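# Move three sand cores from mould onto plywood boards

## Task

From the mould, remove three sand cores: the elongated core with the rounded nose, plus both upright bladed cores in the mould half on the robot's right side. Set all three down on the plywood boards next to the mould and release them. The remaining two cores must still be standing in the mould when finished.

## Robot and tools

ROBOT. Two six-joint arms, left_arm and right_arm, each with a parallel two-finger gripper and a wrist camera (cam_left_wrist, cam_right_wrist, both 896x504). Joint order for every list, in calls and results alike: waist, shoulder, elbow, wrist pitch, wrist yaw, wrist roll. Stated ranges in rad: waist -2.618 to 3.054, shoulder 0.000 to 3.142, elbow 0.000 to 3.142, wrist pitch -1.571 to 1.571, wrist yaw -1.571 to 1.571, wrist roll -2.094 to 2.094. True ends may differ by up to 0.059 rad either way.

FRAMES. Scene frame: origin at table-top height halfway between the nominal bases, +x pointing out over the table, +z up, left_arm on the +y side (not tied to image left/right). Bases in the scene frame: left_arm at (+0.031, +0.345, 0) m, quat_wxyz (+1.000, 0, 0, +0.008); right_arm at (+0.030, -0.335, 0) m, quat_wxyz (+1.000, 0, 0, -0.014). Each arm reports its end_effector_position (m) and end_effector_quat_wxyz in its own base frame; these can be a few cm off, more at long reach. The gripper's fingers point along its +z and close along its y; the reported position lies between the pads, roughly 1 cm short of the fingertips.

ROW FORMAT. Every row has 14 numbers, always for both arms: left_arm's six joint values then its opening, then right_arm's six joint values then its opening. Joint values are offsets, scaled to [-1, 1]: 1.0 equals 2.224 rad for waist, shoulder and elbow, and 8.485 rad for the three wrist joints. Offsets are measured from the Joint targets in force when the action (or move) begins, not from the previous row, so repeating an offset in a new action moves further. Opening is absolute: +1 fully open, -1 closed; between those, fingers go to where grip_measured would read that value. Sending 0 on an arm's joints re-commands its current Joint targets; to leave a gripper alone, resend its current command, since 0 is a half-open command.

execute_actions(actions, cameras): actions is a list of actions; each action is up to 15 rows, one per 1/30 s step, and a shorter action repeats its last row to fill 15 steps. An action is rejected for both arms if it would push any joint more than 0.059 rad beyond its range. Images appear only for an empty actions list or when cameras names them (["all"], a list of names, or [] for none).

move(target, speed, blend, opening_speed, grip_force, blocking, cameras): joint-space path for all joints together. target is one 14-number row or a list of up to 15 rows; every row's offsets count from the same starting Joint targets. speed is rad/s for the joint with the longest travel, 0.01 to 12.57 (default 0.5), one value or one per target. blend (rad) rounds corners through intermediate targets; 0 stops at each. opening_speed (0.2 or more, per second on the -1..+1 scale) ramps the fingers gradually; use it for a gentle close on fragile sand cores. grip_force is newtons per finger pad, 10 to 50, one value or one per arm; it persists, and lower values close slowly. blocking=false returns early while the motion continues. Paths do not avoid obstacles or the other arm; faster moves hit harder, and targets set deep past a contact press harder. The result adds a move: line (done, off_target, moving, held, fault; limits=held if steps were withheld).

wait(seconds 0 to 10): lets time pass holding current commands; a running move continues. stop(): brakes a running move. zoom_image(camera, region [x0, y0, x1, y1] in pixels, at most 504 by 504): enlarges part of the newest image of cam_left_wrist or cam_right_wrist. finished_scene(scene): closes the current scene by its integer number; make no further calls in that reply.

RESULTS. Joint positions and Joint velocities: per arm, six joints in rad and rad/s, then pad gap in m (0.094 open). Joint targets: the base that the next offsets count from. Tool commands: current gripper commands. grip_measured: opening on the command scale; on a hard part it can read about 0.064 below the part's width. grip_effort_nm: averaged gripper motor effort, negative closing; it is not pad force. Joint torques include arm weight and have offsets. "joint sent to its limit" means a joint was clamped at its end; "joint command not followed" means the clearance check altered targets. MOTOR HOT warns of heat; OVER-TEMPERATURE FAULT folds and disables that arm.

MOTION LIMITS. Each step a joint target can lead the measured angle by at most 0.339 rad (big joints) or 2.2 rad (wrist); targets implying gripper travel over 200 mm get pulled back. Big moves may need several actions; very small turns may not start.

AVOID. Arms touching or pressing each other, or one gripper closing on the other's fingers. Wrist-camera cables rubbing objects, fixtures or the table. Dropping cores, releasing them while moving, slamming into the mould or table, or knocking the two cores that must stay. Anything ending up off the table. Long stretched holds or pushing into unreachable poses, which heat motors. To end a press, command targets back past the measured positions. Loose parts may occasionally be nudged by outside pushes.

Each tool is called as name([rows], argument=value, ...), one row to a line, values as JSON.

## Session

execute_actions(actions=[])

Scene clock: 0.00 s.
left_arm: end_effector_position=(+0.3491, -0.0518, +0.2090) grip_measured=+1.000 grip_effort_nm=n/a end_effector_quat_wxyz=(+0.533, -0.007, +0.815, -0.226) | right_arm: end_effector_position=(+0.3047, +0.0784, +0.1820) grip_measured=+1.000 grip_effort_nm=n/a end_effector_quat_wxyz=(+0.477, +0.034, +0.863, +0.162)
Joint positions: left_arm=[0.064 1.008 0.577 0.059 0.429 -0.249 0.094] | right_arm=[0.21 0.845 0.563 -0.234 -0.068 0.329 0.094]
Joint velocities: within noise
Joint torques (N m): no reading
Heat: left arm: 34 °C; right arm: 33 °C.
Joint targets: left_arm=[0.064 1.000 0.586 0.063 0.431 -0.247] | right_arm=[0.210 0.838 0.575 -0.230 -0.068 0.327]
Tool commands: left_gripper/opening=+1.0 right_gripper/opening=+1.0

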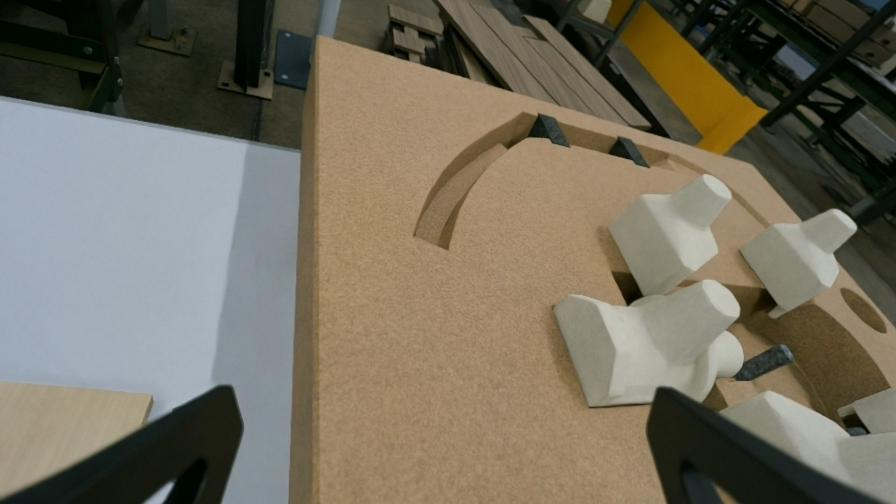

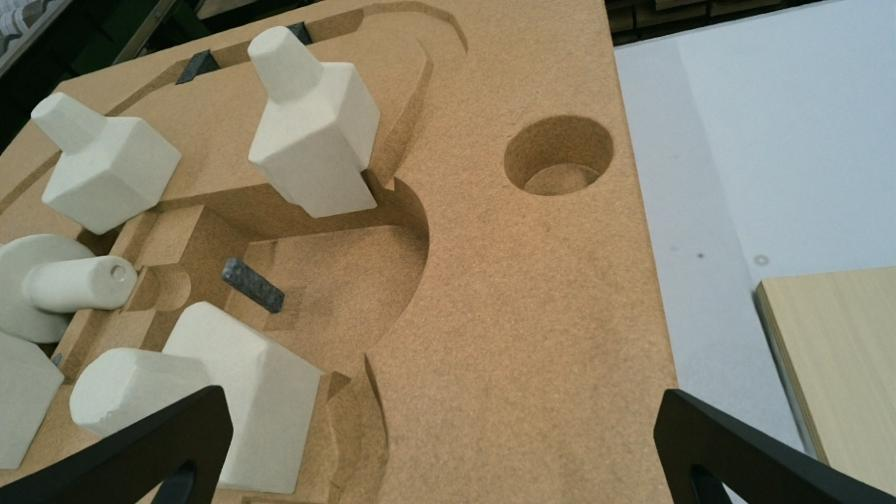

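move(target=[0.0387,0.4047,0.8157,-0.1919,-0.0508,0.0291,1,-0.0944,0.4775,0.8206,-0.1576,0.008,-0.0385,1], speed=1.3, cameras=["all"])

move(target=[-0.26,0,0,0,0,0,1,0.337,0,0,0,0,0,1], speed=1.0, cameras=["all"])

Scene clock: 8.10 s.
left_arm: end_effector_position=(+0.4055, +0.0581, +0.3206) grip_measured=+1.000 grip_effort_nm=0.03 end_effector_quat_wxyz=(+0.252, -0.071, +0.965, +0.013) | right_arm: end_effector_position=(+0.4123, +0.0039, +0.3154) grip_measured=+1.000 grip_effort_nm=0.03 end_effector_quat_wxyz=(+0.246, +0.000, +0.969, +0.004)
Joint positions: left_arm=[0.144 1.882 2.378 -1.558 0.009 -0.006 0.094] | right_arm=[0.004 1.892 2.373 -1.554 -0.006 0.006 0.094]
Joint torques (N m): left_arm=[0.54 -6.12 5.91 1.31 -0.07 0] | right_arm=[-0.51 -6.69 6.65 0.74 0.05 -0.11]
Heat: left arm: 35 °C; right arm: 35 °C.
Joint targets: left_arm=[0.150 1.900 2.401 -1.566 0.000 0.000] | right_arm=[-0.001 1.900 2.400 -1.567 0.000 0.000]
move: done

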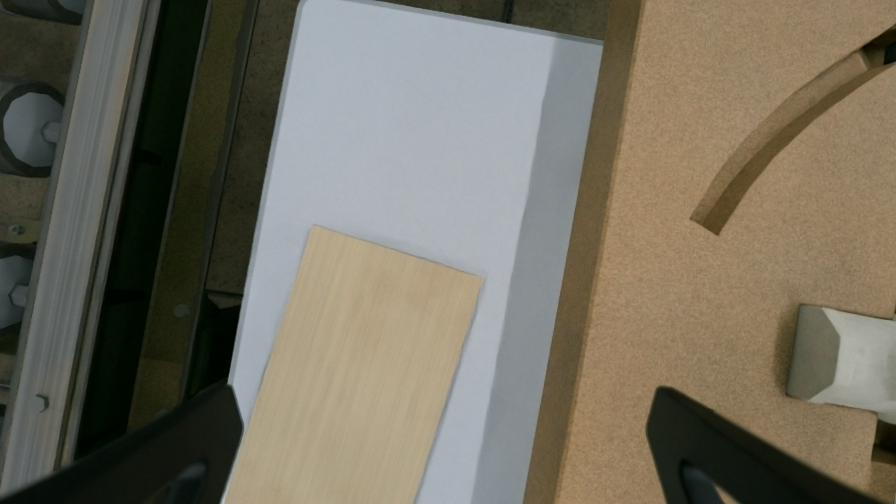

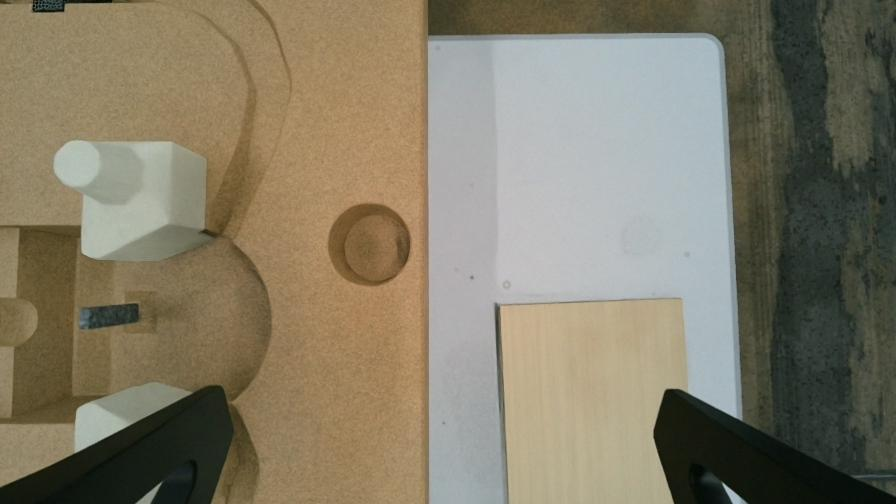

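Scene clock: 9.43 s.
left_arm: end_effector_position=(+0.3723, -0.1708, +0.3205) grip_measured=+1.000 grip_effort_nm=0.03 end_effector_quat_wxyz=(+0.245, +0.205, +0.946, -0.056) | right_arm: end_effector_position=(+0.2990, +0.2837, +0.3153) grip_measured=+1.000 grip_effort_nm=0.02 end_effector_quat_wxyz=(+0.228, -0.356, +0.902, +0.093)
Joint positions: left_arm=[-0.431 1.882 2.378 -1.558 0.002 -0.004 0.094] | right_arm=[0.755 1.892 2.373 -1.554 -0.005 0.004 0.094]
Joint torques (N m): left_arm=[0.2 -6.06 5.87 1.31 0 0.01] | right_arm=[-0.5 -6.69 6.65 0.74 0.04 -0.08]
Heat: left arm: 35 °C; right arm: 35 °C.
Joint targets: left_arm=[-0.429 1.900 2.401 -1.566 0.000 0.000] | right_arm=[0.749 1.900 2.400 -1.568 0.000 0.000]
move: done

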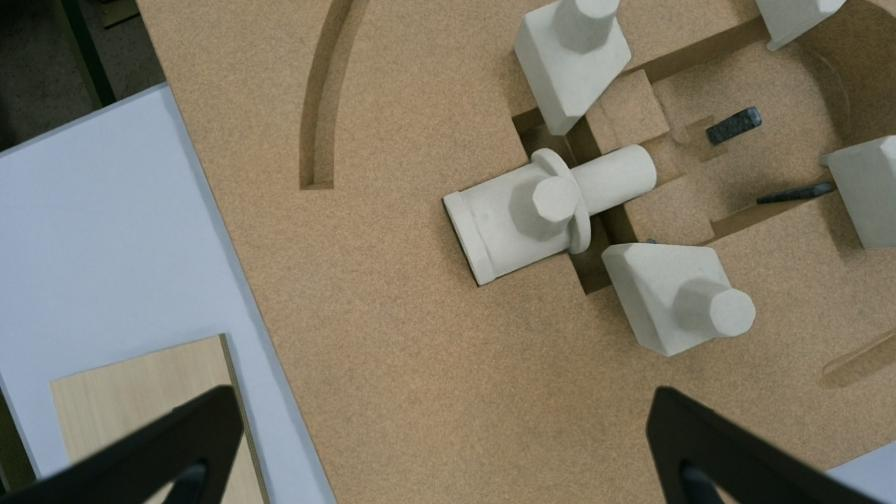

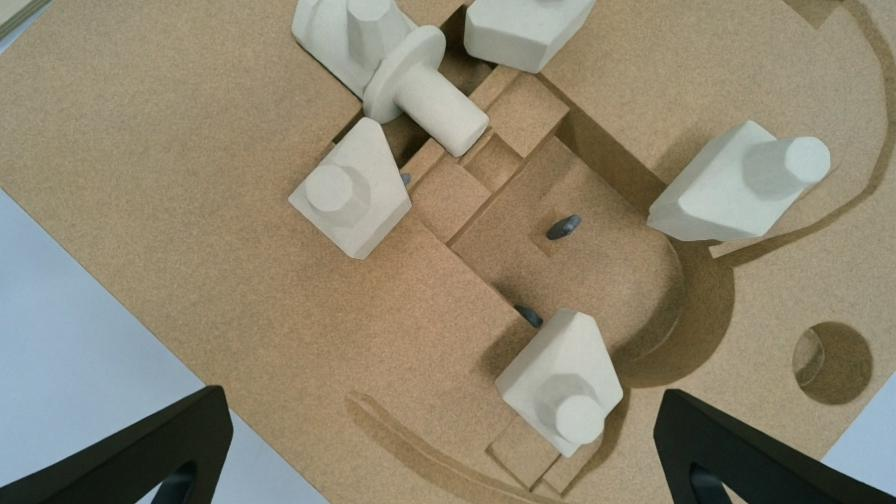

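move(target=[-0.055,-0.1366,-0.509,0.1642,0,0,0.5,-0.0789,-0.383,-0.8597,0.2331,0,0,0.5], speed=1.2, cameras=["all"])

Scene clock: 41.83 s.
left_arm: end_effector_position=(+0.4287, -0.2582, +0.2215) grip_measured=+0.502 grip_effort_nm=-0.06 end_effector_quat_wxyz=(+0.469, +0.233, +0.841, -0.133) | right_arm: end_effector_position=(+0.3142, +0.2079, +0.2190) grip_measured=+0.503 grip_effort_nm=-0.13 end_effector_quat_wxyz=(+0.607, -0.220, +0.741, +0.184)
Joint positions: left_arm=[-0.543 1.633 1.277 -0.195 0.002 -0.004 0.071] | right_arm=[0.58 1.066 0.496 0.374 -0.003 0.004 0.071]
Joint torques (N m): left_arm=[-0.49 -10 5.14 2.25 0.02 0] | right_arm=[-0.59 -3.95 5.68 1.93 0.02 -0.09]
Heat: left arm: 35 °C; right arm: 35 °C.
Joint targets: left_arm=[-0.551 1.596 1.268 -0.173 0.000 0.000] | right_arm=[0.573 1.048 0.488 0.410 0.000 0.000]
move: off_target (left_arm, right_arm); left_arm: the shoulder is farthest, 0.037 rad from its target; right_arm: the wrist pitch is farthest, 0.036 rad from its target

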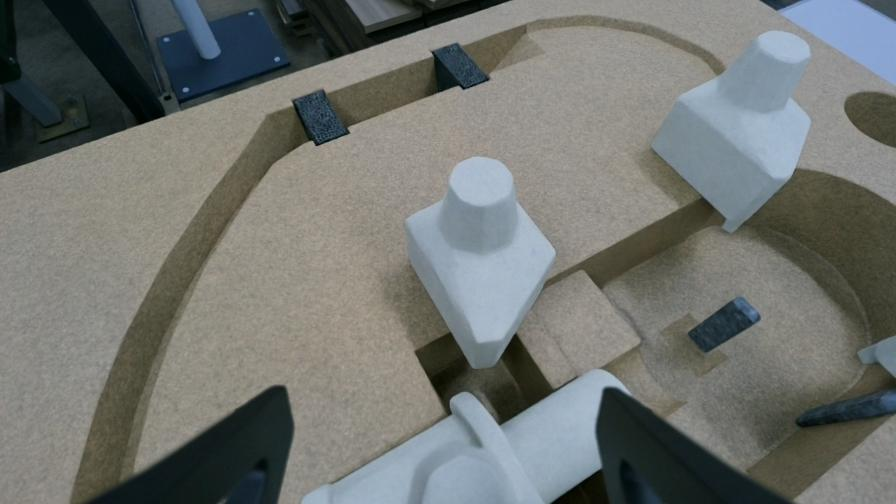

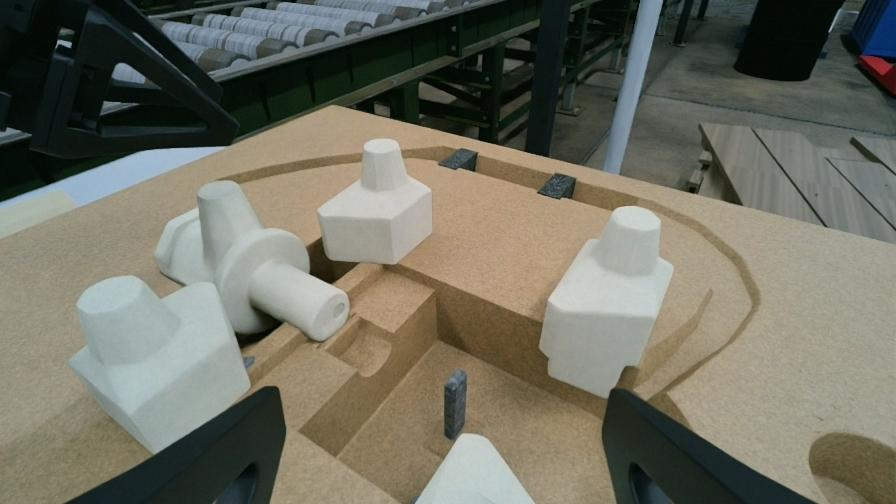

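move([
  [-0.0045,0.0195,-0.06,0.0213,0,0,0.5,-0.002,0.047,-0.0564,0.0271,0,0,0.5],
  [-0.0045,0.039,-0.1197,0.0427,0,0,0.5,-0.002,0.1383,-0.1057,0.064,0,0,0.5],
], speed=0.6, blend=0.05, cameras=["all"])

Scene clock: 50.73 s.
left_arm: end_effector_position=(+0.4228, -0.2604, +0.1584) grip_measured=+0.502 grip_effort_nm=-0.06 end_effector_quat_wxyz=(+0.491, +0.234, +0.827, -0.142) | right_arm: end_effector_position=(+0.3155, +0.2058, +0.1469) grip_measured=+0.503 grip_effort_nm=-0.13 end_effector_quat_wxyz=(+0.621, -0.215, +0.731, +0.184)
Joint positions: left_arm=[-0.553 1.67 1.009 0.163 0.002 -0.004 0.071] | right_arm=[0.577 1.35 0.263 0.926 0.003 0.001 0.071]
Joint torques (N m): left_arm=[-0.58 -6.23 5 2.37 -0.01 0.02] | right_arm=[-0.65 -2.86 4.11 1.81 -0.04 -0.06]
Heat: left arm: 37 °C; right arm: 37 °C.
Joint targets: left_arm=[-0.561 1.683 1.002 0.190 0.000 0.000] | right_arm=[0.569 1.356 0.253 0.953 0.000 0.000]
move: done

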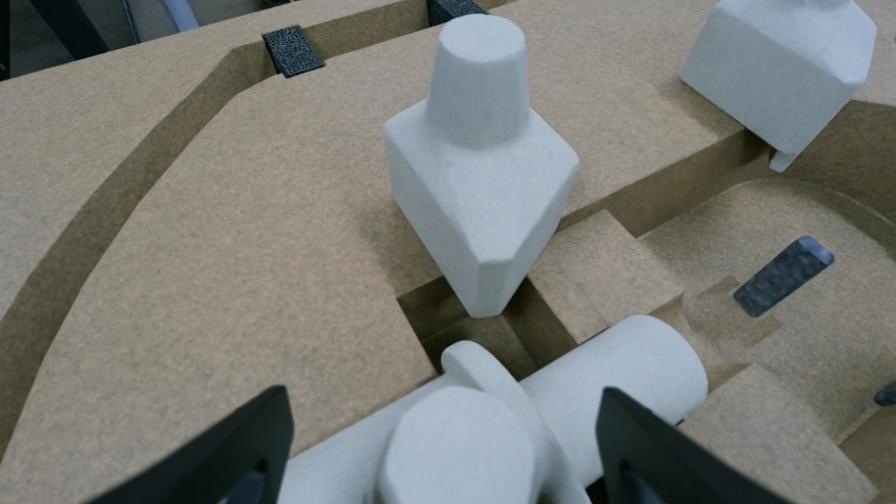

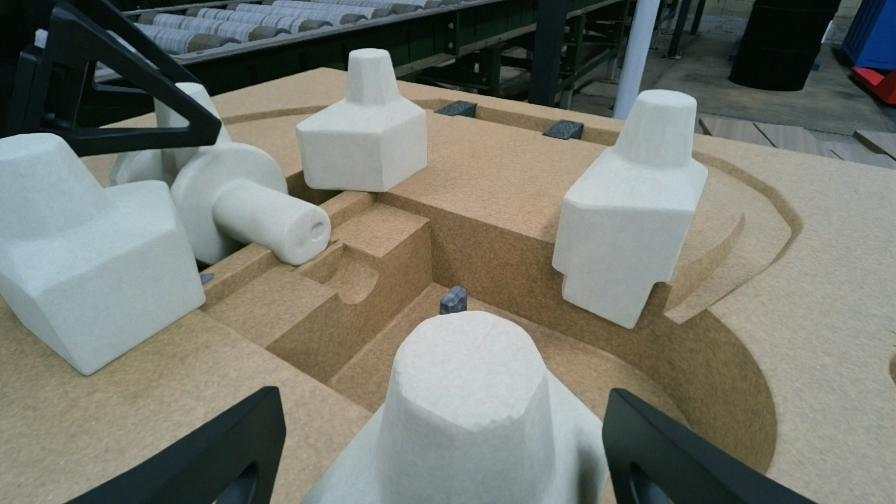

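move([
  [-0.0036,0.0054,0,0,0,0,0.5,-0.0072,0,0,0,0,0,0.5],
  [-0.0036,0.0054,0,0,0,0,-1,-0.0072,0,0,0,0,0,-1],
], opening_speed=1.5, grip_force=40)

move([
  [0,-0.0337,0.098,-0.0153,0,0,-1,0,-0.0915,0.0706,-0.031,0,0,-1],
  [0,-0.063,0.1996,-0.0401,0,0,-1,0,-0.1601,0.1641,-0.0605,0,0,-1],
], speed=0.35, blend=0.05, cameras=["all"])

Scene clock: 61.97 s.
left_arm: end_effector_position=(+0.4215, -0.2637, +0.1549) grip_measured=-0.248 grip_effort_nm=-0.81 end_effector_quat_wxyz=(+0.488, +0.237, +0.828, -0.142) | right_arm: end_effector_position=(+0.3194, +0.2011, +0.1514) grip_measured=-0.234 grip_effort_nm=-0.78 end_effector_quat_wxyz=(+0.629, -0.208, +0.727, +0.180)
Joint positions: left_arm=[-0.561 1.679 1.009 0.165 0 -0.004 0.035] | right_arm=[0.561 1.35 0.263 0.944 0.003 0.001 0.036]
Joint torques (N m): left_arm=[-0.55 -6.11 4.93 2.35 0.03 0] | right_arm=[-0.65 -2.86 4.12 1.64 -0.04 -0.05]
Heat: left arm: 40 °C; right arm: 38 °C.
Joint targets: left_arm=[-0.569 1.695 1.002 0.190 0.000 0.000] | right_arm=[0.553 1.356 0.253 0.953 0.000 0.000]
grip_force (N): 40, 40
move: done

Scene clock: 64.20 s.
left_arm: end_effector_position=(+0.4276, -0.2676, +0.2593) grip_measured=-0.249 grip_effort_nm=-0.81 end_effector_quat_wxyz=(+0.483, +0.238, +0.831, -0.140) | right_arm: end_effector_position=(+0.3203, +0.2016, +0.2528) grip_measured=-0.243 grip_effort_nm=-0.82 end_effector_quat_wxyz=(+0.631, -0.207, +0.725, +0.181)
Joint positions: left_arm=[-0.561 1.625 1.388 -0.28 0 -0.004 0.035] | right_arm=[0.561 1.032 0.561 0.333 0.003 0.001 0.036]
Joint torques (N m): left_arm=[-0.61 -12.59 10.86 3.49 0.02 -0.01] | right_arm=[-0.65 -5.05 10.96 2.56 -0.04 -0.05]
Heat: left arm: 41 °C; right arm: 39 °C.
Joint targets: left_arm=[-0.569 1.555 1.446 -0.150 0.000 0.001] | right_arm=[0.553 1.000 0.618 0.440 0.000 0.000]
grip_force (N): 40, 40
move: off_target (left_arm, right_arm); left_arm: the wrist pitch is farthest, 0.129 rad from its target; right_arm: the wrist pitch is farthest, 0.107 rad from its target

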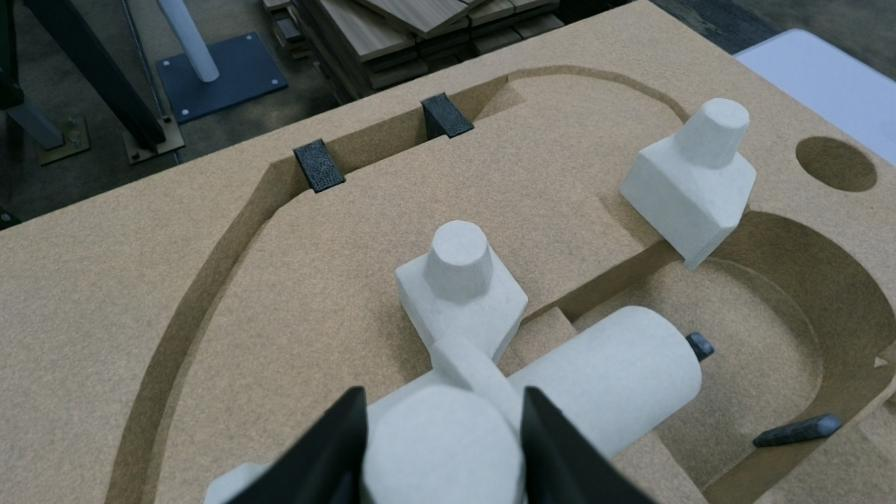

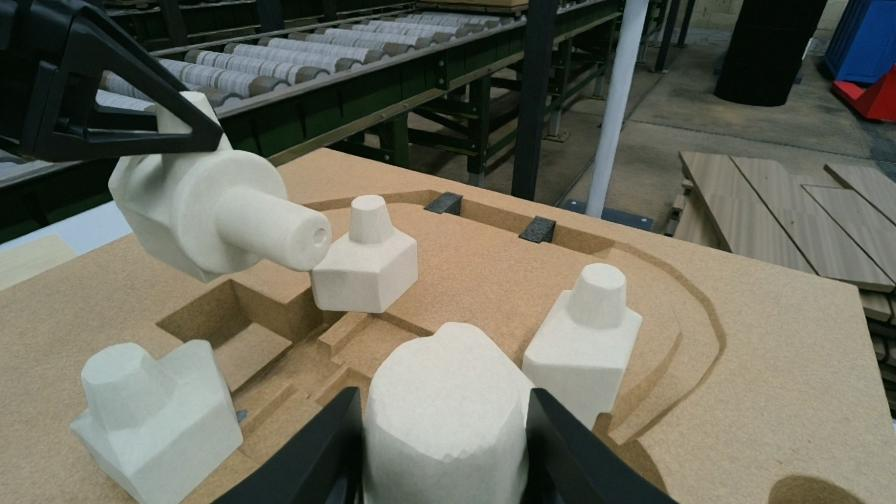

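move([
  [0.1434,-0.0809,-0.0746,-0.0018,0,0,-1,-0.3835,0,0.045,0,0,0,-1],
  [0.375,-0.2945,-0.3444,0.0059,-0.0354,-0.0189,-1,-0.5634,0.0497,0.1403,-0.1571,0,0.2185,-1],
  [0.375,-0.2496,-0.4411,0.0412,-0.0354,-0.0189,-1,-0.5634,0.0598,0.0549,-0.1267,0,0.2185,-1],
], speed=[0.9,0.9,0.4], blend=[0.1,0.03,0], cameras=["all"])

Scene clock: 80.80 s.
left_arm: end_effector_position=(+0.3079, +0.1328, +0.1406) grip_measured=-0.249 grip_effort_nm=-0.81 end_effector_quat_wxyz=(+0.492, -0.243, +0.824, +0.143) | right_arm: end_effector_position=(+0.2087, -0.1734, +0.0929) grip_measured=-0.245 grip_effort_nm=-0.82 end_effector_quat_wxyz=(+0.196, +0.928, +0.291, +0.123)
Joint positions: left_arm=[0.259 1.016 0.445 0.055 -0.273 -0.155 0.035] | right_arm=[-0.694 1.141 0.734 -0.697 0.005 1.84 0.035]
Joint torques (N m): left_arm=[0.5 -3.17 7.34 3.63 -0.39 -0.12] | right_arm=[-0.55 -3.15 6.23 1.41 -0.04 0.12]
Heat: left arm: 47 °C; right arm: 44 °C.
Joint targets: left_arm=[0.265 1.000 0.465 0.199 -0.300 -0.160] | right_arm=[-0.700 1.133 0.740 -0.635 0.000 1.854]
grip_force (N): 40, 40
move: off_target (left_arm, right_arm); left_arm: the wrist pitch is farthest, 0.145 rad from its target; right_arm: the wrist pitch is farthest, 0.062 rad from its target

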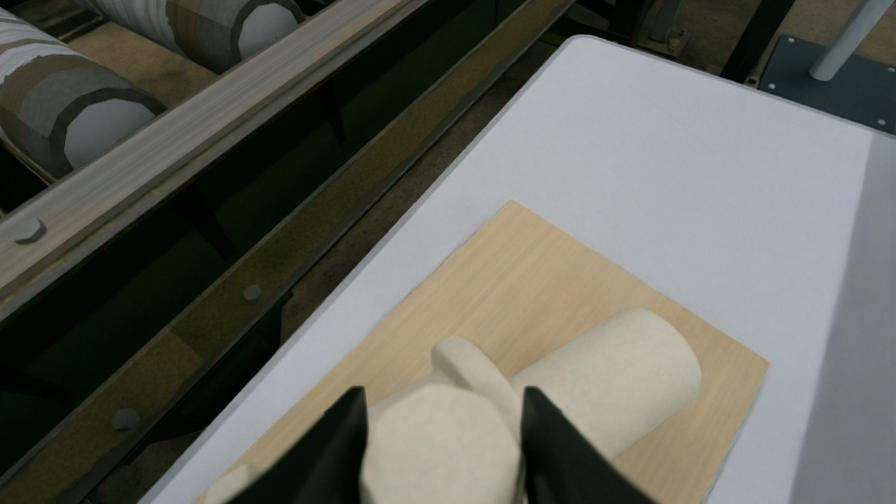

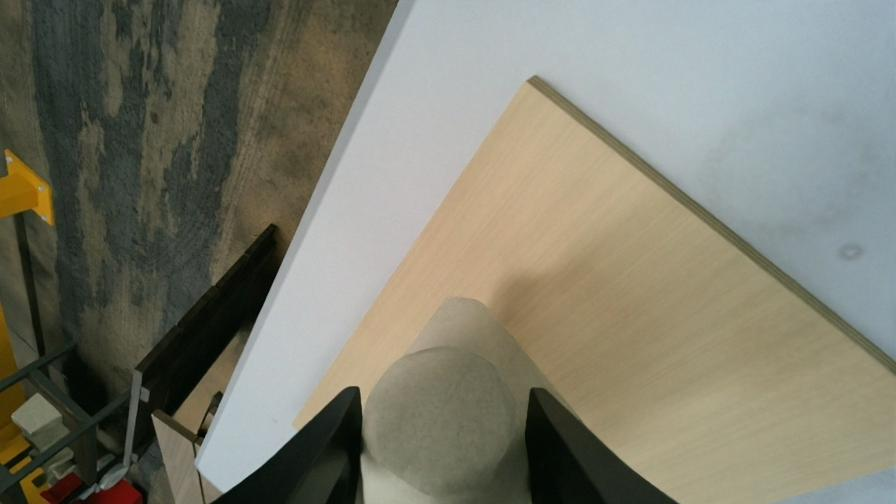

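move([
  [0,0.0146,-0.0367,0.0134,0,0,-1,0,0.0039,-0.0338,0.0099,0,0,-1],
], speed=0.2)

move([
  [0,0.0064,-0.016,0.0058,0,0,-1,0,0.0015,-0.012,0.0035,0,0,-1],
], speed=0.12)

Scene clock: 86.23 s.
left_arm: end_effector_position=(+0.3053, +0.1325, +0.1215) grip_measured=-0.249 grip_effort_nm=-0.81 end_effector_quat_wxyz=(+0.495, -0.244, +0.822, +0.144) | right_arm: end_effector_position=(+0.2093, -0.1739, +0.0773) grip_measured=-0.245 grip_effort_nm=-0.82 end_effector_quat_wxyz=(+0.202, +0.927, +0.289, +0.128)
Joint positions: left_arm=[0.259 1.045 0.369 0.167 -0.274 -0.155 0.035] | right_arm=[-0.694 1.144 0.665 -0.608 0.005 1.841 0.035]
Joint torques (N m): left_arm=[0.51 -2.85 6.67 3.64 -0.38 -0.1] | right_arm=[-0.57 -2.69 5.74 1.39 -0.05 0.11]
Heat: left arm: 50 °C; right arm: 43 °C.
Joint targets: left_arm=[0.265 1.032 0.384 0.313 -0.301 -0.160] | right_arm=[-0.700 1.141 0.665 -0.551 0.000 1.854]
grip_force (N): 40, 40
move: off_target (left_arm, right_arm); left_arm: the wrist pitch is farthest, 0.146 rad from its target; right_arm: the wrist pitch is farthest, 0.057 rad from its target

Scene clock: 87.10 s.
left_arm: end_effector_position=(+0.3060, +0.1336, +0.1201) grip_measured=-0.249 grip_effort_nm=-0.81 end_effector_quat_wxyz=(+0.507, -0.245, +0.814, +0.145) | right_arm: end_effector_position=(+0.2105, -0.1748, +0.0731) grip_measured=-0.245 grip_effort_nm=-0.82 end_effector_quat_wxyz=(+0.208, +0.925, +0.288, +0.132)
Joint positions: left_arm=[0.259 1.054 0.338 0.237 -0.279 -0.156 0.035] | right_arm=[-0.694 1.144 0.641 -0.571 0.005 1.843 0.035]
Joint torques (N m): left_arm=[0.47 -2.55 6.16 3.45 -0.31 -0.11] | right_arm=[-0.55 -2.43 5.53 1.35 -0.05 0.09]
Heat: left arm: 50 °C; right arm: 43 °C.
Joint targets: left_arm=[0.265 1.047 0.348 0.362 -0.301 -0.160] | right_arm=[-0.700 1.145 0.638 -0.521 0.000 1.854]
grip_force (N): 40, 40
move: off_target (left_arm, right_arm); left_arm: the wrist pitch is farthest, 0.126 rad from its target; right_arm: the wrist pitch is farthest, 0.050 rad from its target

move([
  [0,0.0085,-0.013,-0.003,0,0,-1,0,0.0018,-0.018,0.0052,0,0,-1],
], speed=0.12, cameras=["all"])

Scene clock: 90.03 s.
left_arm: end_effector_position=(+0.3055, +0.1351, +0.1189) grip_measured=-0.249 grip_effort_nm=-0.82 end_effector_quat_wxyz=(+0.512, -0.247, +0.809, +0.149) | right_arm: end_effector_position=(+0.2136, -0.1764, +0.0682) grip_measured=-0.245 grip_effort_nm=-0.82 end_effector_quat_wxyz=(+0.217, +0.923, +0.286, +0.141)
Joint positions: left_arm=[0.259 1.062 0.322 0.274 -0.289 -0.156 0.035] | right_arm=[-0.694 1.144 0.607 -0.511 0 1.847 0.035]
Joint torques (N m): left_arm=[0.55 -1.69 5.05 2.78 -0.18 -0.12] | right_arm=[-0.54 -2.14 5.14 1.24 0 0.04]
Heat: left arm: 50 °C; right arm: 42 °C.
Joint targets: left_arm=[0.265 1.065 0.319 0.336 -0.300 -0.160] | right_arm=[-0.700 1.149 0.598 -0.477 0.000 1.854]
grip_force (N): 40, 40
move: off_target (left_arm); left_arm: the wrist pitch is farthest, 0.063 rad from its target

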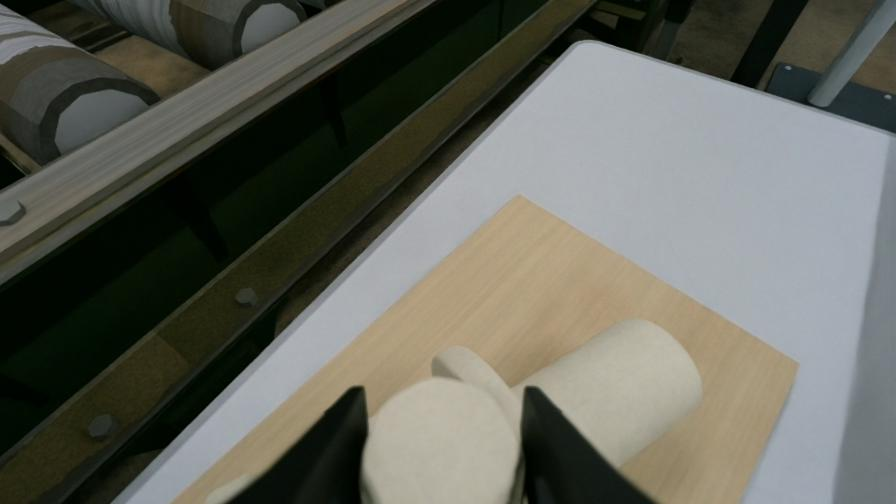

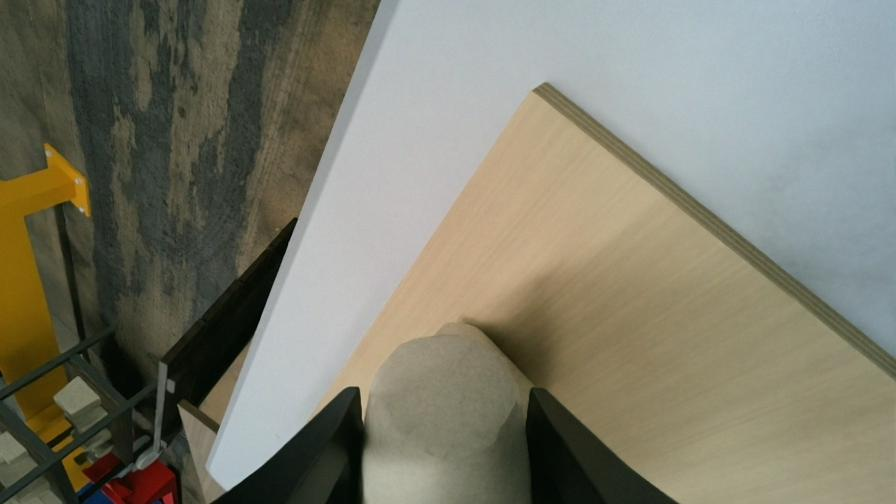

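move([
  [0,0.007,-0.008,-0.002,0,0,-1,0,0.002,-0.016,0.003,0,0,-1],
  [0,0.007,-0.008,-0.002,0,0,0.3,0,0.002,-0.016,0.003,0,0,0.4],
], speed=0.15, opening_speed=0.9, cameras=["all"])

Scene clock: 95.03 s.
left_arm: end_effector_position=(+0.3056, +0.1363, +0.1165) grip_measured=+0.298 grip_effort_nm=0.13 end_effector_quat_wxyz=(+0.513, -0.249, +0.807, +0.152) | right_arm: end_effector_position=(+0.2121, -0.1739, +0.0564) grip_measured=+0.397 grip_effort_nm=0.18 end_effector_quat_wxyz=(+0.213, +0.924, +0.285, +0.143)
Joint positions: left_arm=[0.259 1.075 0.312 0.3 -0.295 -0.156 0.061] | right_arm=[-0.694 1.153 0.566 -0.464 -0.006 1.85 0.066]
Joint torques (N m): left_arm=[0.57 -1.59 4.34 2.29 -0.13 -0.11] | right_arm=[-0.49 -2.48 5.39 1.02 0.05 0]
Heat: left arm: 50 °C; right arm: 41 °C.
Joint targets: left_arm=[0.265 1.081 0.301 0.320 -0.300 -0.160] | right_arm=[-0.700 1.153 0.563 -0.452 0.000 1.854]
grip_force (N): 40, 40
move: done

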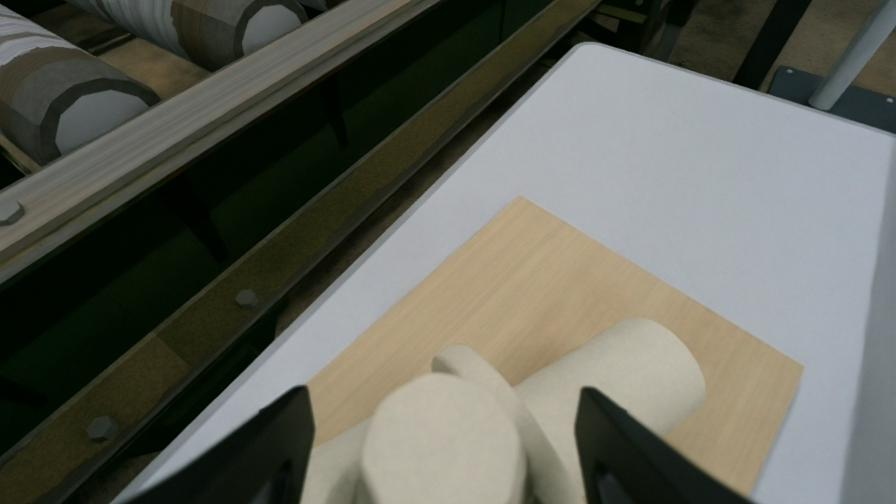

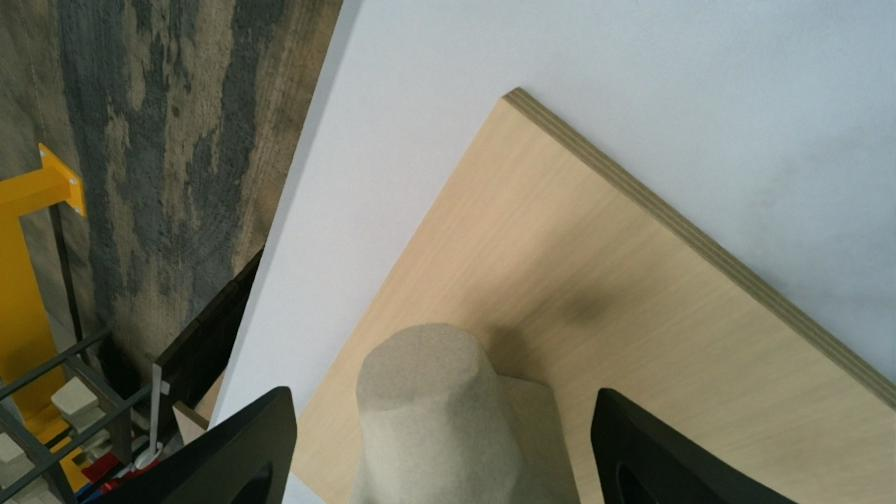

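move([
  [0,-0.0724,0.157,-0.0613,0,0,0.5,0,-0.019,0.153,-0.052,0,0,0.4],
  [0,-0.0724,0.157,-0.0613,0,0,0.5,0.4879,0.2714,0.2837,0.1019,0,-0.2185,0.4],
  [0,-0.0724,0.157,-0.0613,0,0,0.5,0.4879,0.3161,0.2217,0.1299,0,-0.2185,0.4],
], speed=[0.7,1.1,0.6], blend=[0.05,0.08,0], cameras=["all"])

Scene clock: 103.80 s.
left_arm: end_effector_position=(+0.3019, +0.1353, +0.1950) grip_measured=+0.498 grip_effort_nm=0.13 end_effector_quat_wxyz=(+0.493, -0.248, +0.820, +0.152) | right_arm: end_effector_position=(+0.5130, +0.2120, +0.1948) grip_measured=+0.397 grip_effort_nm=0.17 end_effector_quat_wxyz=(+0.629, -0.147, +0.753, +0.126)
Joint positions: left_arm=[0.259 0.934 0.626 -0.204 -0.295 -0.156 0.07] | right_arm=[0.39 1.854 1.06 0.617 0 0.006 0.066]
Joint torques (N m): left_arm=[0.47 -2.69 7.9 2.08 -0.13 -0.1] | right_arm=[-0.47 -8.18 5.52 1.86 -0.01 -0.11]
Heat: left arm: 48 °C; right arm: 40 °C.
Joint targets: left_arm=[0.265 0.920 0.650 -0.200 -0.300 -0.160] | right_arm=[0.385 1.856 1.056 0.650 0.000 0.000]
grip_force (N): 40, 40
move: done

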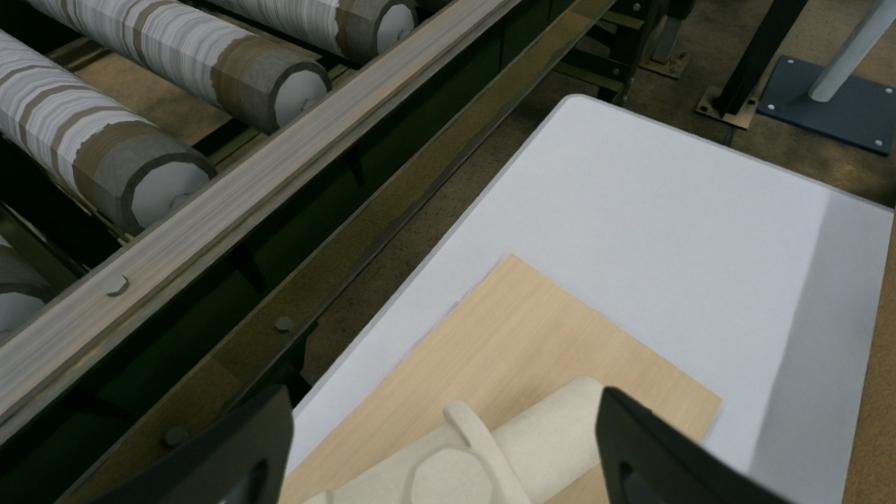

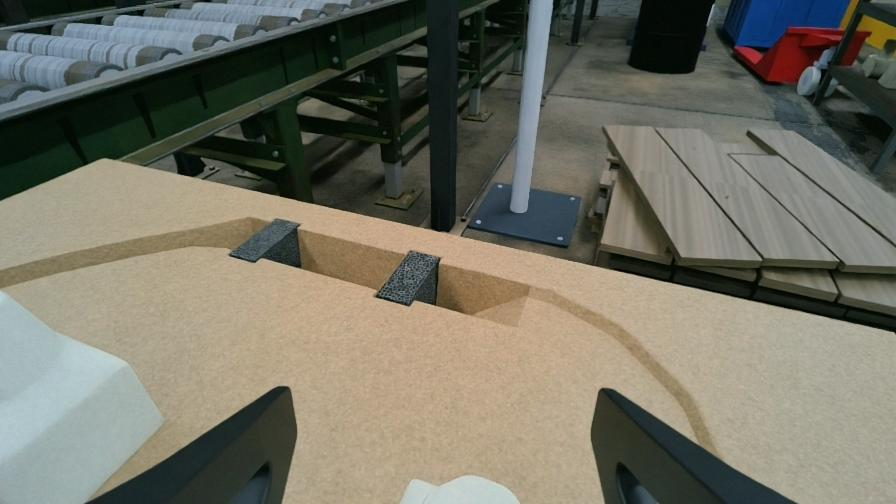

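move([
  [0,0,0,0,0,0,0.5,-0.0058,0.0647,-0.0351,0.0245,0,0,0.4],
  [0,0,0,0,0,0,0.5,-0.0058,0.0647,-0.0351,0.0245,0,0,-1],
], speed=0.5, opening_speed=1.5, cameras=["cam_right_wrist"])

move([
  [0,0,0,0,0,0,0.5,0,-0.0647,0.0531,-0.0186,0,0,-1],
  [0,0,0,0,0,0,0.5,0,-0.1093,0.1241,-0.043,0,0,-1],
], speed=0.35, blend=0.05, cameras=["cam_right_wrist"])

Scene clock: 113.77 s.
left_arm: end_effector_position=(+0.3019, +0.1353, +0.1950) grip_measured=+0.498 grip_effort_nm=0.13 end_effector_quat_wxyz=(+0.493, -0.248, +0.820, +0.152) | right_arm: end_effector_position=(+0.5189, +0.2080, +0.1605) grip_measured=-0.252 grip_effort_nm=-0.79 end_effector_quat_wxyz=(+0.652, -0.134, +0.735, +0.131)
Joint positions: left_arm=[0.259 0.934 0.626 -0.204 -0.295 -0.156 0.07] | right_arm=[0.38 1.98 0.992 0.873 0.001 0.017 0.035]
Joint torques (N m): left_arm=[0.5 -2.66 7.88 2.1 -0.14 -0.11] | right_arm=[-0.65 -7.15 4.14 1.42 -0.03 -0.25]
Heat: left arm: 46 °C; right arm: 41 °C.
Joint targets: left_arm=[0.265 0.920 0.650 -0.200 -0.300 -0.160] | right_arm=[0.372 2.000 0.978 0.858 0.000 0.000]
grip_force (N): 40, 40
move: done
Images, in order (width x height): cam_right_wrist 896x504.

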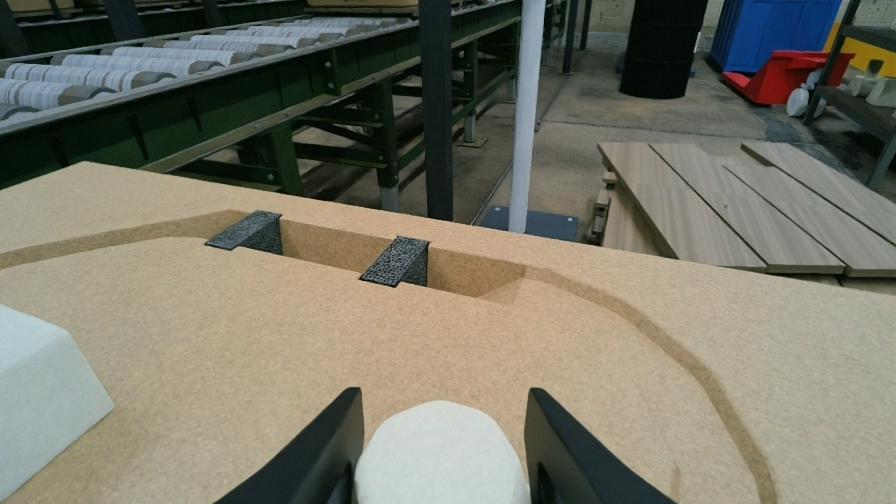

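Scene clock: 115.60 s.
left_arm: end_effector_position=(+0.3019, +0.1353, +0.1950) grip_measured=+0.498 grip_effort_nm=0.13 end_effector_quat_wxyz=(+0.493, -0.248, +0.820, +0.152) | right_arm: end_effector_position=(+0.5238, +0.2099, +0.2396) grip_measured=-0.256 grip_effort_nm=-0.82 end_effector_quat_wxyz=(+0.627, -0.143, +0.756, +0.121)
Joint positions: left_arm=[0.259 0.934 0.626 -0.204 -0.295 -0.156 0.07] | right_arm=[0.38 1.808 1.205 0.418 0.002 0.004 0.035]
Joint torques (N m): left_arm=[0.58 -2.71 7.92 2.07 -0.15 -0.15] | right_arm=[-0.65 -12.53 10.09 2.28 -0.02 -0.11]
Heat: left arm: 46 °C; right arm: 42 °C.
Joint targets: left_arm=[0.265 0.920 0.650 -0.200 -0.300 -0.160] | right_arm=[0.372 1.757 1.254 0.493 0.000 0.000]
grip_force (N): 40, 40
move: off_target (right_arm); right_arm: the wrist pitch is farthest, 0.076 rad from its target
Images, in order (width x height): cam_right_wrist 896x504.

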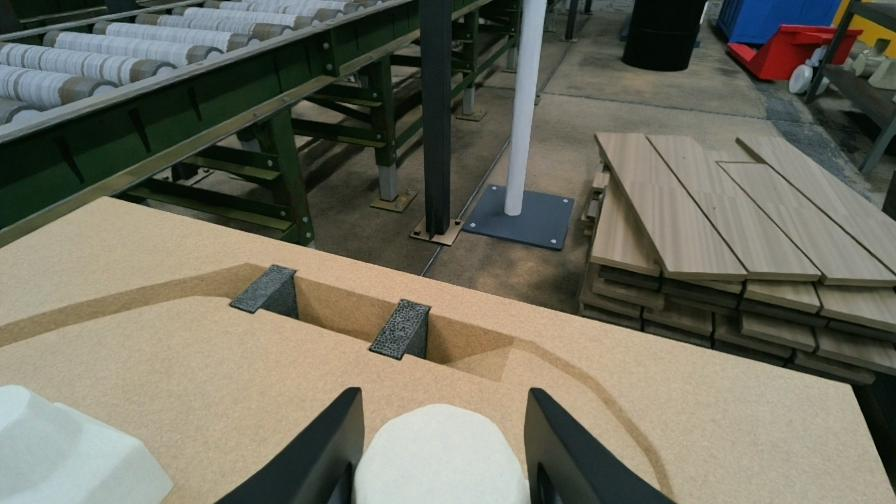

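move([
  [0,0,0,0,0,0,0.5,-0.2572,-0.05,0.01,0,0,0,-1],
  [0,0,0,0,0,0,0.5,-0.3844,-0.0917,0.0225,-0.1551,0,0.2125,-1],
  [0,0,0,0,0,0,0.5,-0.3844,-0.0652,-0.1039,-0.1111,0,0.2125,-1],
], speed=[0.9,0.9,0.4], blend=[0.1,0.03,0], cameras=["cam_right_wrist"])

Scene clock: 128.70 s.
left_arm: end_effector_position=(+0.3019, +0.1353, +0.1950) grip_measured=+0.498 grip_effort_nm=0.13 end_effector_quat_wxyz=(+0.493, -0.248, +0.820, +0.152) | right_arm: end_effector_position=(+0.3390, -0.1757, +0.0699) grip_measured=-0.257 grip_effort_nm=-0.82 end_effector_quat_wxyz=(+0.186, +0.881, +0.411, +0.140)
Joint positions: left_arm=[0.259 0.934 0.626 -0.204 -0.295 -0.156 0.07] | right_arm=[-0.478 1.618 1.018 -0.501 0.005 1.789 0.035]
Joint torques (N m): left_arm=[0.59 -2.67 7.99 2.06 -0.15 -0.11] | right_arm=[-0.43 -6.63 5.85 1.32 -0.06 0.11]
Heat: left arm: 45 °C; right arm: 44 °C.
Joint targets: left_arm=[0.265 0.920 0.650 -0.200 -0.300 -0.160] | right_arm=[-0.483 1.612 1.023 -0.449 0.000 1.803]
grip_force (N): 40, 40
move: off_target (right_arm); right_arm: the wrist pitch is farthest, 0.051 rad from its target
Images, in order (width x height): cam_right_wrist 896x504.

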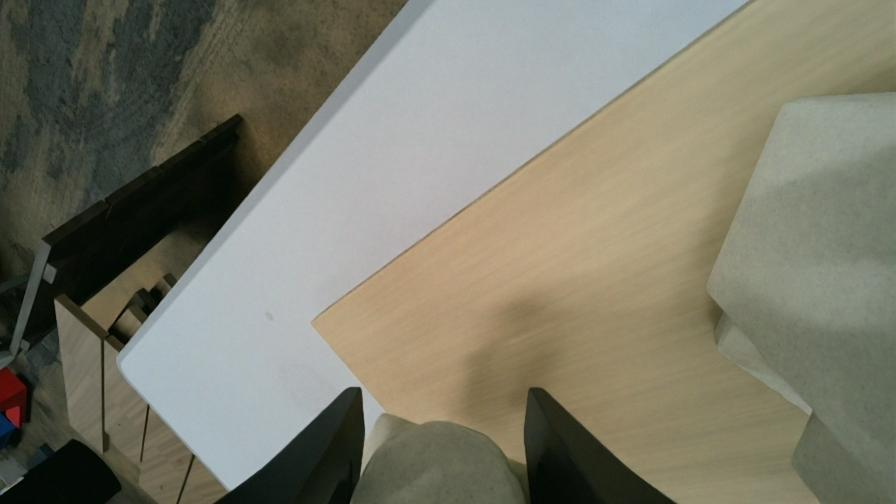

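move(target=[0,0,0,0,0,0,0.5,0,0.006,-0.028,0.009,0,0,-1], speed=0.2)

move(target=[0,0,0,0,0,0,0.5,0,0.004,-0.018,0.005,0,0,-1], speed=0.12, cameras=["cam_right_wrist"])

Scene clock: 132.70 s.
left_arm: end_effector_position=(+0.3019, +0.1353, +0.1950) grip_measured=+0.498 grip_effort_nm=0.13 end_effector_quat_wxyz=(+0.493, -0.248, +0.820, +0.152) | right_arm: end_effector_position=(+0.3365, -0.1744, +0.0538) grip_measured=-0.257 grip_effort_nm=-0.82 end_effector_quat_wxyz=(+0.188, +0.881, +0.411, +0.141)
Joint positions: left_arm=[0.259 0.934 0.626 -0.204 -0.295 -0.156 0.07] | right_arm=[-0.478 1.629 0.958 -0.425 0.005 1.79 0.035]
Joint torques (N m): left_arm=[0.51 -2.65 7.86 2.08 -0.12 -0.11] | right_arm=[-0.44 -6.41 5.57 1.33 -0.06 0.11]
Heat: left arm: 45 °C; right arm: 43 °C.
Joint targets: left_arm=[0.265 0.920 0.650 -0.200 -0.300 -0.160] | right_arm=[-0.483 1.626 0.961 -0.373 0.000 1.803]
grip_force (N): 40, 40
move: off_target (right_arm); right_arm: the wrist pitch is farthest, 0.052 rad from its target

Scene clock: 133.63 s.
left_arm: end_effector_position=(+0.3019, +0.1353, +0.1950) grip_measured=+0.498 grip_effort_nm=0.13 end_effector_quat_wxyz=(+0.493, -0.248, +0.820, +0.152) | right_arm: end_effector_position=(+0.3336, -0.1729, +0.0439) grip_measured=-0.257 grip_effort_nm=-0.82 end_effector_quat_wxyz=(+0.188, +0.881, +0.410, +0.141)
Joint positions: left_arm=[0.259 0.934 0.626 -0.204 -0.295 -0.156 0.07] | right_arm=[-0.478 1.635 0.921 -0.382 0.005 1.791 0.035]
Joint torques (N m): left_arm=[0.53 -2.59 7.84 2.08 -0.13 -0.11] | right_arm=[-0.43 -6.16 5.26 1.32 -0.06 0.11]
Heat: left arm: 45 °C; right arm: 43 °C.
Joint targets: left_arm=[0.265 0.920 0.650 -0.200 -0.300 -0.160] | right_arm=[-0.483 1.634 0.920 -0.330 0.000 1.803]
grip_force (N): 40, 40
move: off_target (right_arm); right_arm: the wrist pitch is farthest, 0.052 rad from its target
Images, in order (width x height): cam_right_wrist 896x504.

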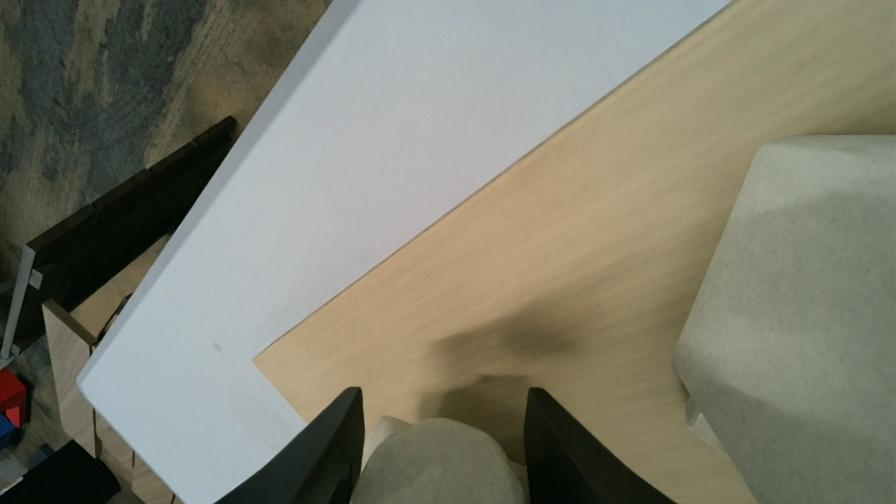

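move(target=[0,0,0,0,0,0,0.5,0,0.003,-0.014,0.005,0,0,-1], speed=0.1)

Scene clock: 137.47 s.
left_arm: end_effector_position=(+0.3019, +0.1353, +0.1950) grip_measured=+0.498 grip_effort_nm=0.13 end_effector_quat_wxyz=(+0.493, -0.248, +0.820, +0.152) | right_arm: end_effector_position=(+0.3355, -0.1739, +0.0406) grip_measured=-0.257 grip_effort_nm=-0.82 end_effector_quat_wxyz=(+0.197, +0.879, +0.409, +0.148)
Joint positions: left_arm=[0.259 0.934 0.626 -0.204 -0.295 -0.156 0.07] | right_arm=[-0.478 1.635 0.894 -0.33 0.005 1.791 0.035]
Joint torques (N m): left_arm=[0.62 -2.67 7.86 2.09 -0.13 -0.12] | right_arm=[-0.44 -5.63 4.98 1.24 -0.06 0.1]
Heat: left arm: 45 °C; right arm: 43 °C.
Joint targets: left_arm=[0.265 0.920 0.650 -0.200 -0.300 -0.160] | right_arm=[-0.483 1.641 0.889 -0.288 0.000 1.803]
grip_force (N): 40, 40
move: off_target (right_arm); right_arm: the wrist pitch is farthest, 0.043 rad from its target

move([
  [0,0,0,0,0,0,0.5,0,0.003,-0.008,0.001,0,0,-1],
  [0,0,0,0,0,0,0.5,0,0.003,-0.008,0.001,0,0,0.3],
], speed=0.1, opening_speed=0.9, cameras=["cam_right_wrist"])

Scene clock: 142.27 s.
left_arm: end_effector_position=(+0.3019, +0.1353, +0.1950) grip_measured=+0.498 grip_effort_nm=0.12 end_effector_quat_wxyz=(+0.493, -0.248, +0.820, +0.152) | right_arm: end_effector_position=(+0.3458, -0.1797, +0.0457) grip_measured=+0.297 grip_effort_nm=0.20 end_effector_quat_wxyz=(+0.219, +0.873, +0.403, +0.165)
Joint positions: left_arm=[0.259 0.934 0.626 -0.204 -0.295 -0.156 0.07] | right_arm=[-0.479 1.637 0.886 -0.263 0.007 1.796 0.061]
Joint torques (N m): left_arm=[0.47 -2.69 7.91 2.07 -0.11 -0.1] | right_arm=[-0.39 -5.3 4.25 0.81 -0.08 0.04]
Heat: left arm: 45 °C; right arm: 42 °C.
Joint targets: left_arm=[0.265 0.920 0.650 -0.200 -0.300 -0.160] | right_arm=[-0.483 1.648 0.872 -0.279 0.000 1.803]
grip_force (N): 40, 40
move: done
Images, in order (width x height): cam_right_wrist 896x504.

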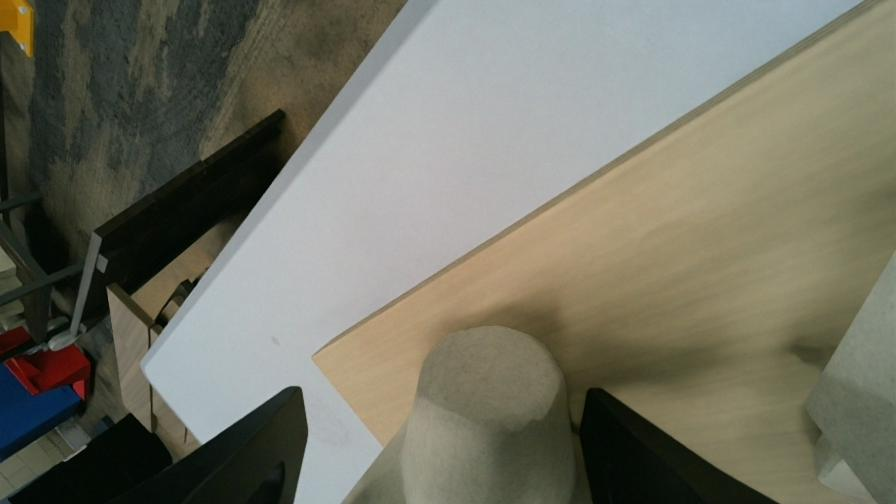

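move([
  [0,0,0,0,0,0,0.5,0,-0.0427,0.195,-0.064,0,0,0.4],
  [0,0,0,0,0,0,0.5,0,-0.0427,0.35,-0.115,0,-0.2125,0.4],
], speed=0.9, blend=0.05, cameras=["cam_right_wrist"])

Scene clock: 148.80 s.
left_arm: end_effector_position=(+0.3019, +0.1353, +0.1950) grip_measured=+0.498 grip_effort_nm=0.13 end_effector_quat_wxyz=(+0.493, -0.248, +0.820, +0.152) | right_arm: end_effector_position=(+0.3144, -0.1616, +0.2213) grip_measured=+0.397 grip_effort_nm=0.17 end_effector_quat_wxyz=(+0.182, +0.236, +0.954, -0.043)
Joint positions: left_arm=[0.259 0.934 0.626 -0.204 -0.295 -0.156 0.07] | right_arm=[-0.479 1.57 1.619 -1.243 -0.002 0.007 0.066]
Joint torques (N m): left_arm=[0.5 -2.62 7.83 2.07 -0.13 -0.11] | right_arm=[-0.39 -7.04 7.87 0.58 0.02 -0.12]
Heat: left arm: 45 °C; right arm: 40 °C.
Joint targets: left_arm=[0.265 0.920 0.650 -0.200 -0.300 -0.160] | right_arm=[-0.483 1.553 1.650 -1.255 0.000 0.000]
grip_force (N): 40, 40
move: done
Images, in order (width x height): cam_right_wrist 896x504.

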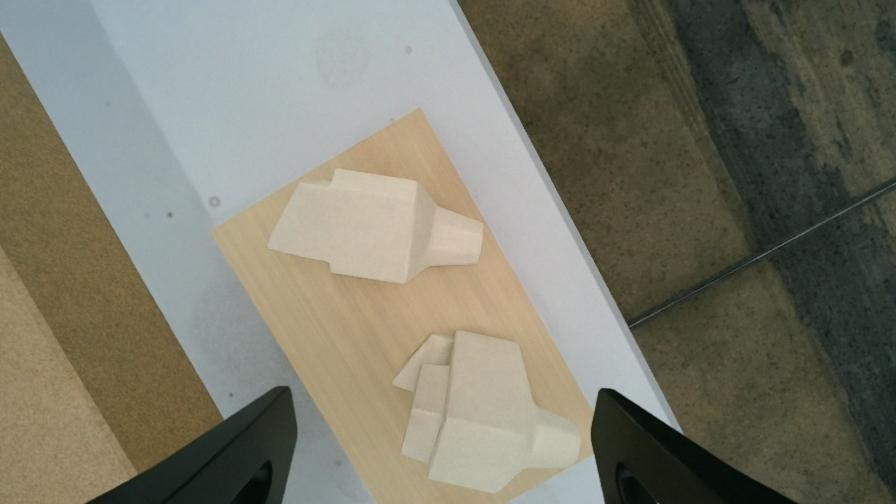

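finished_scene(scene=2)

The scene is finished: the task was done.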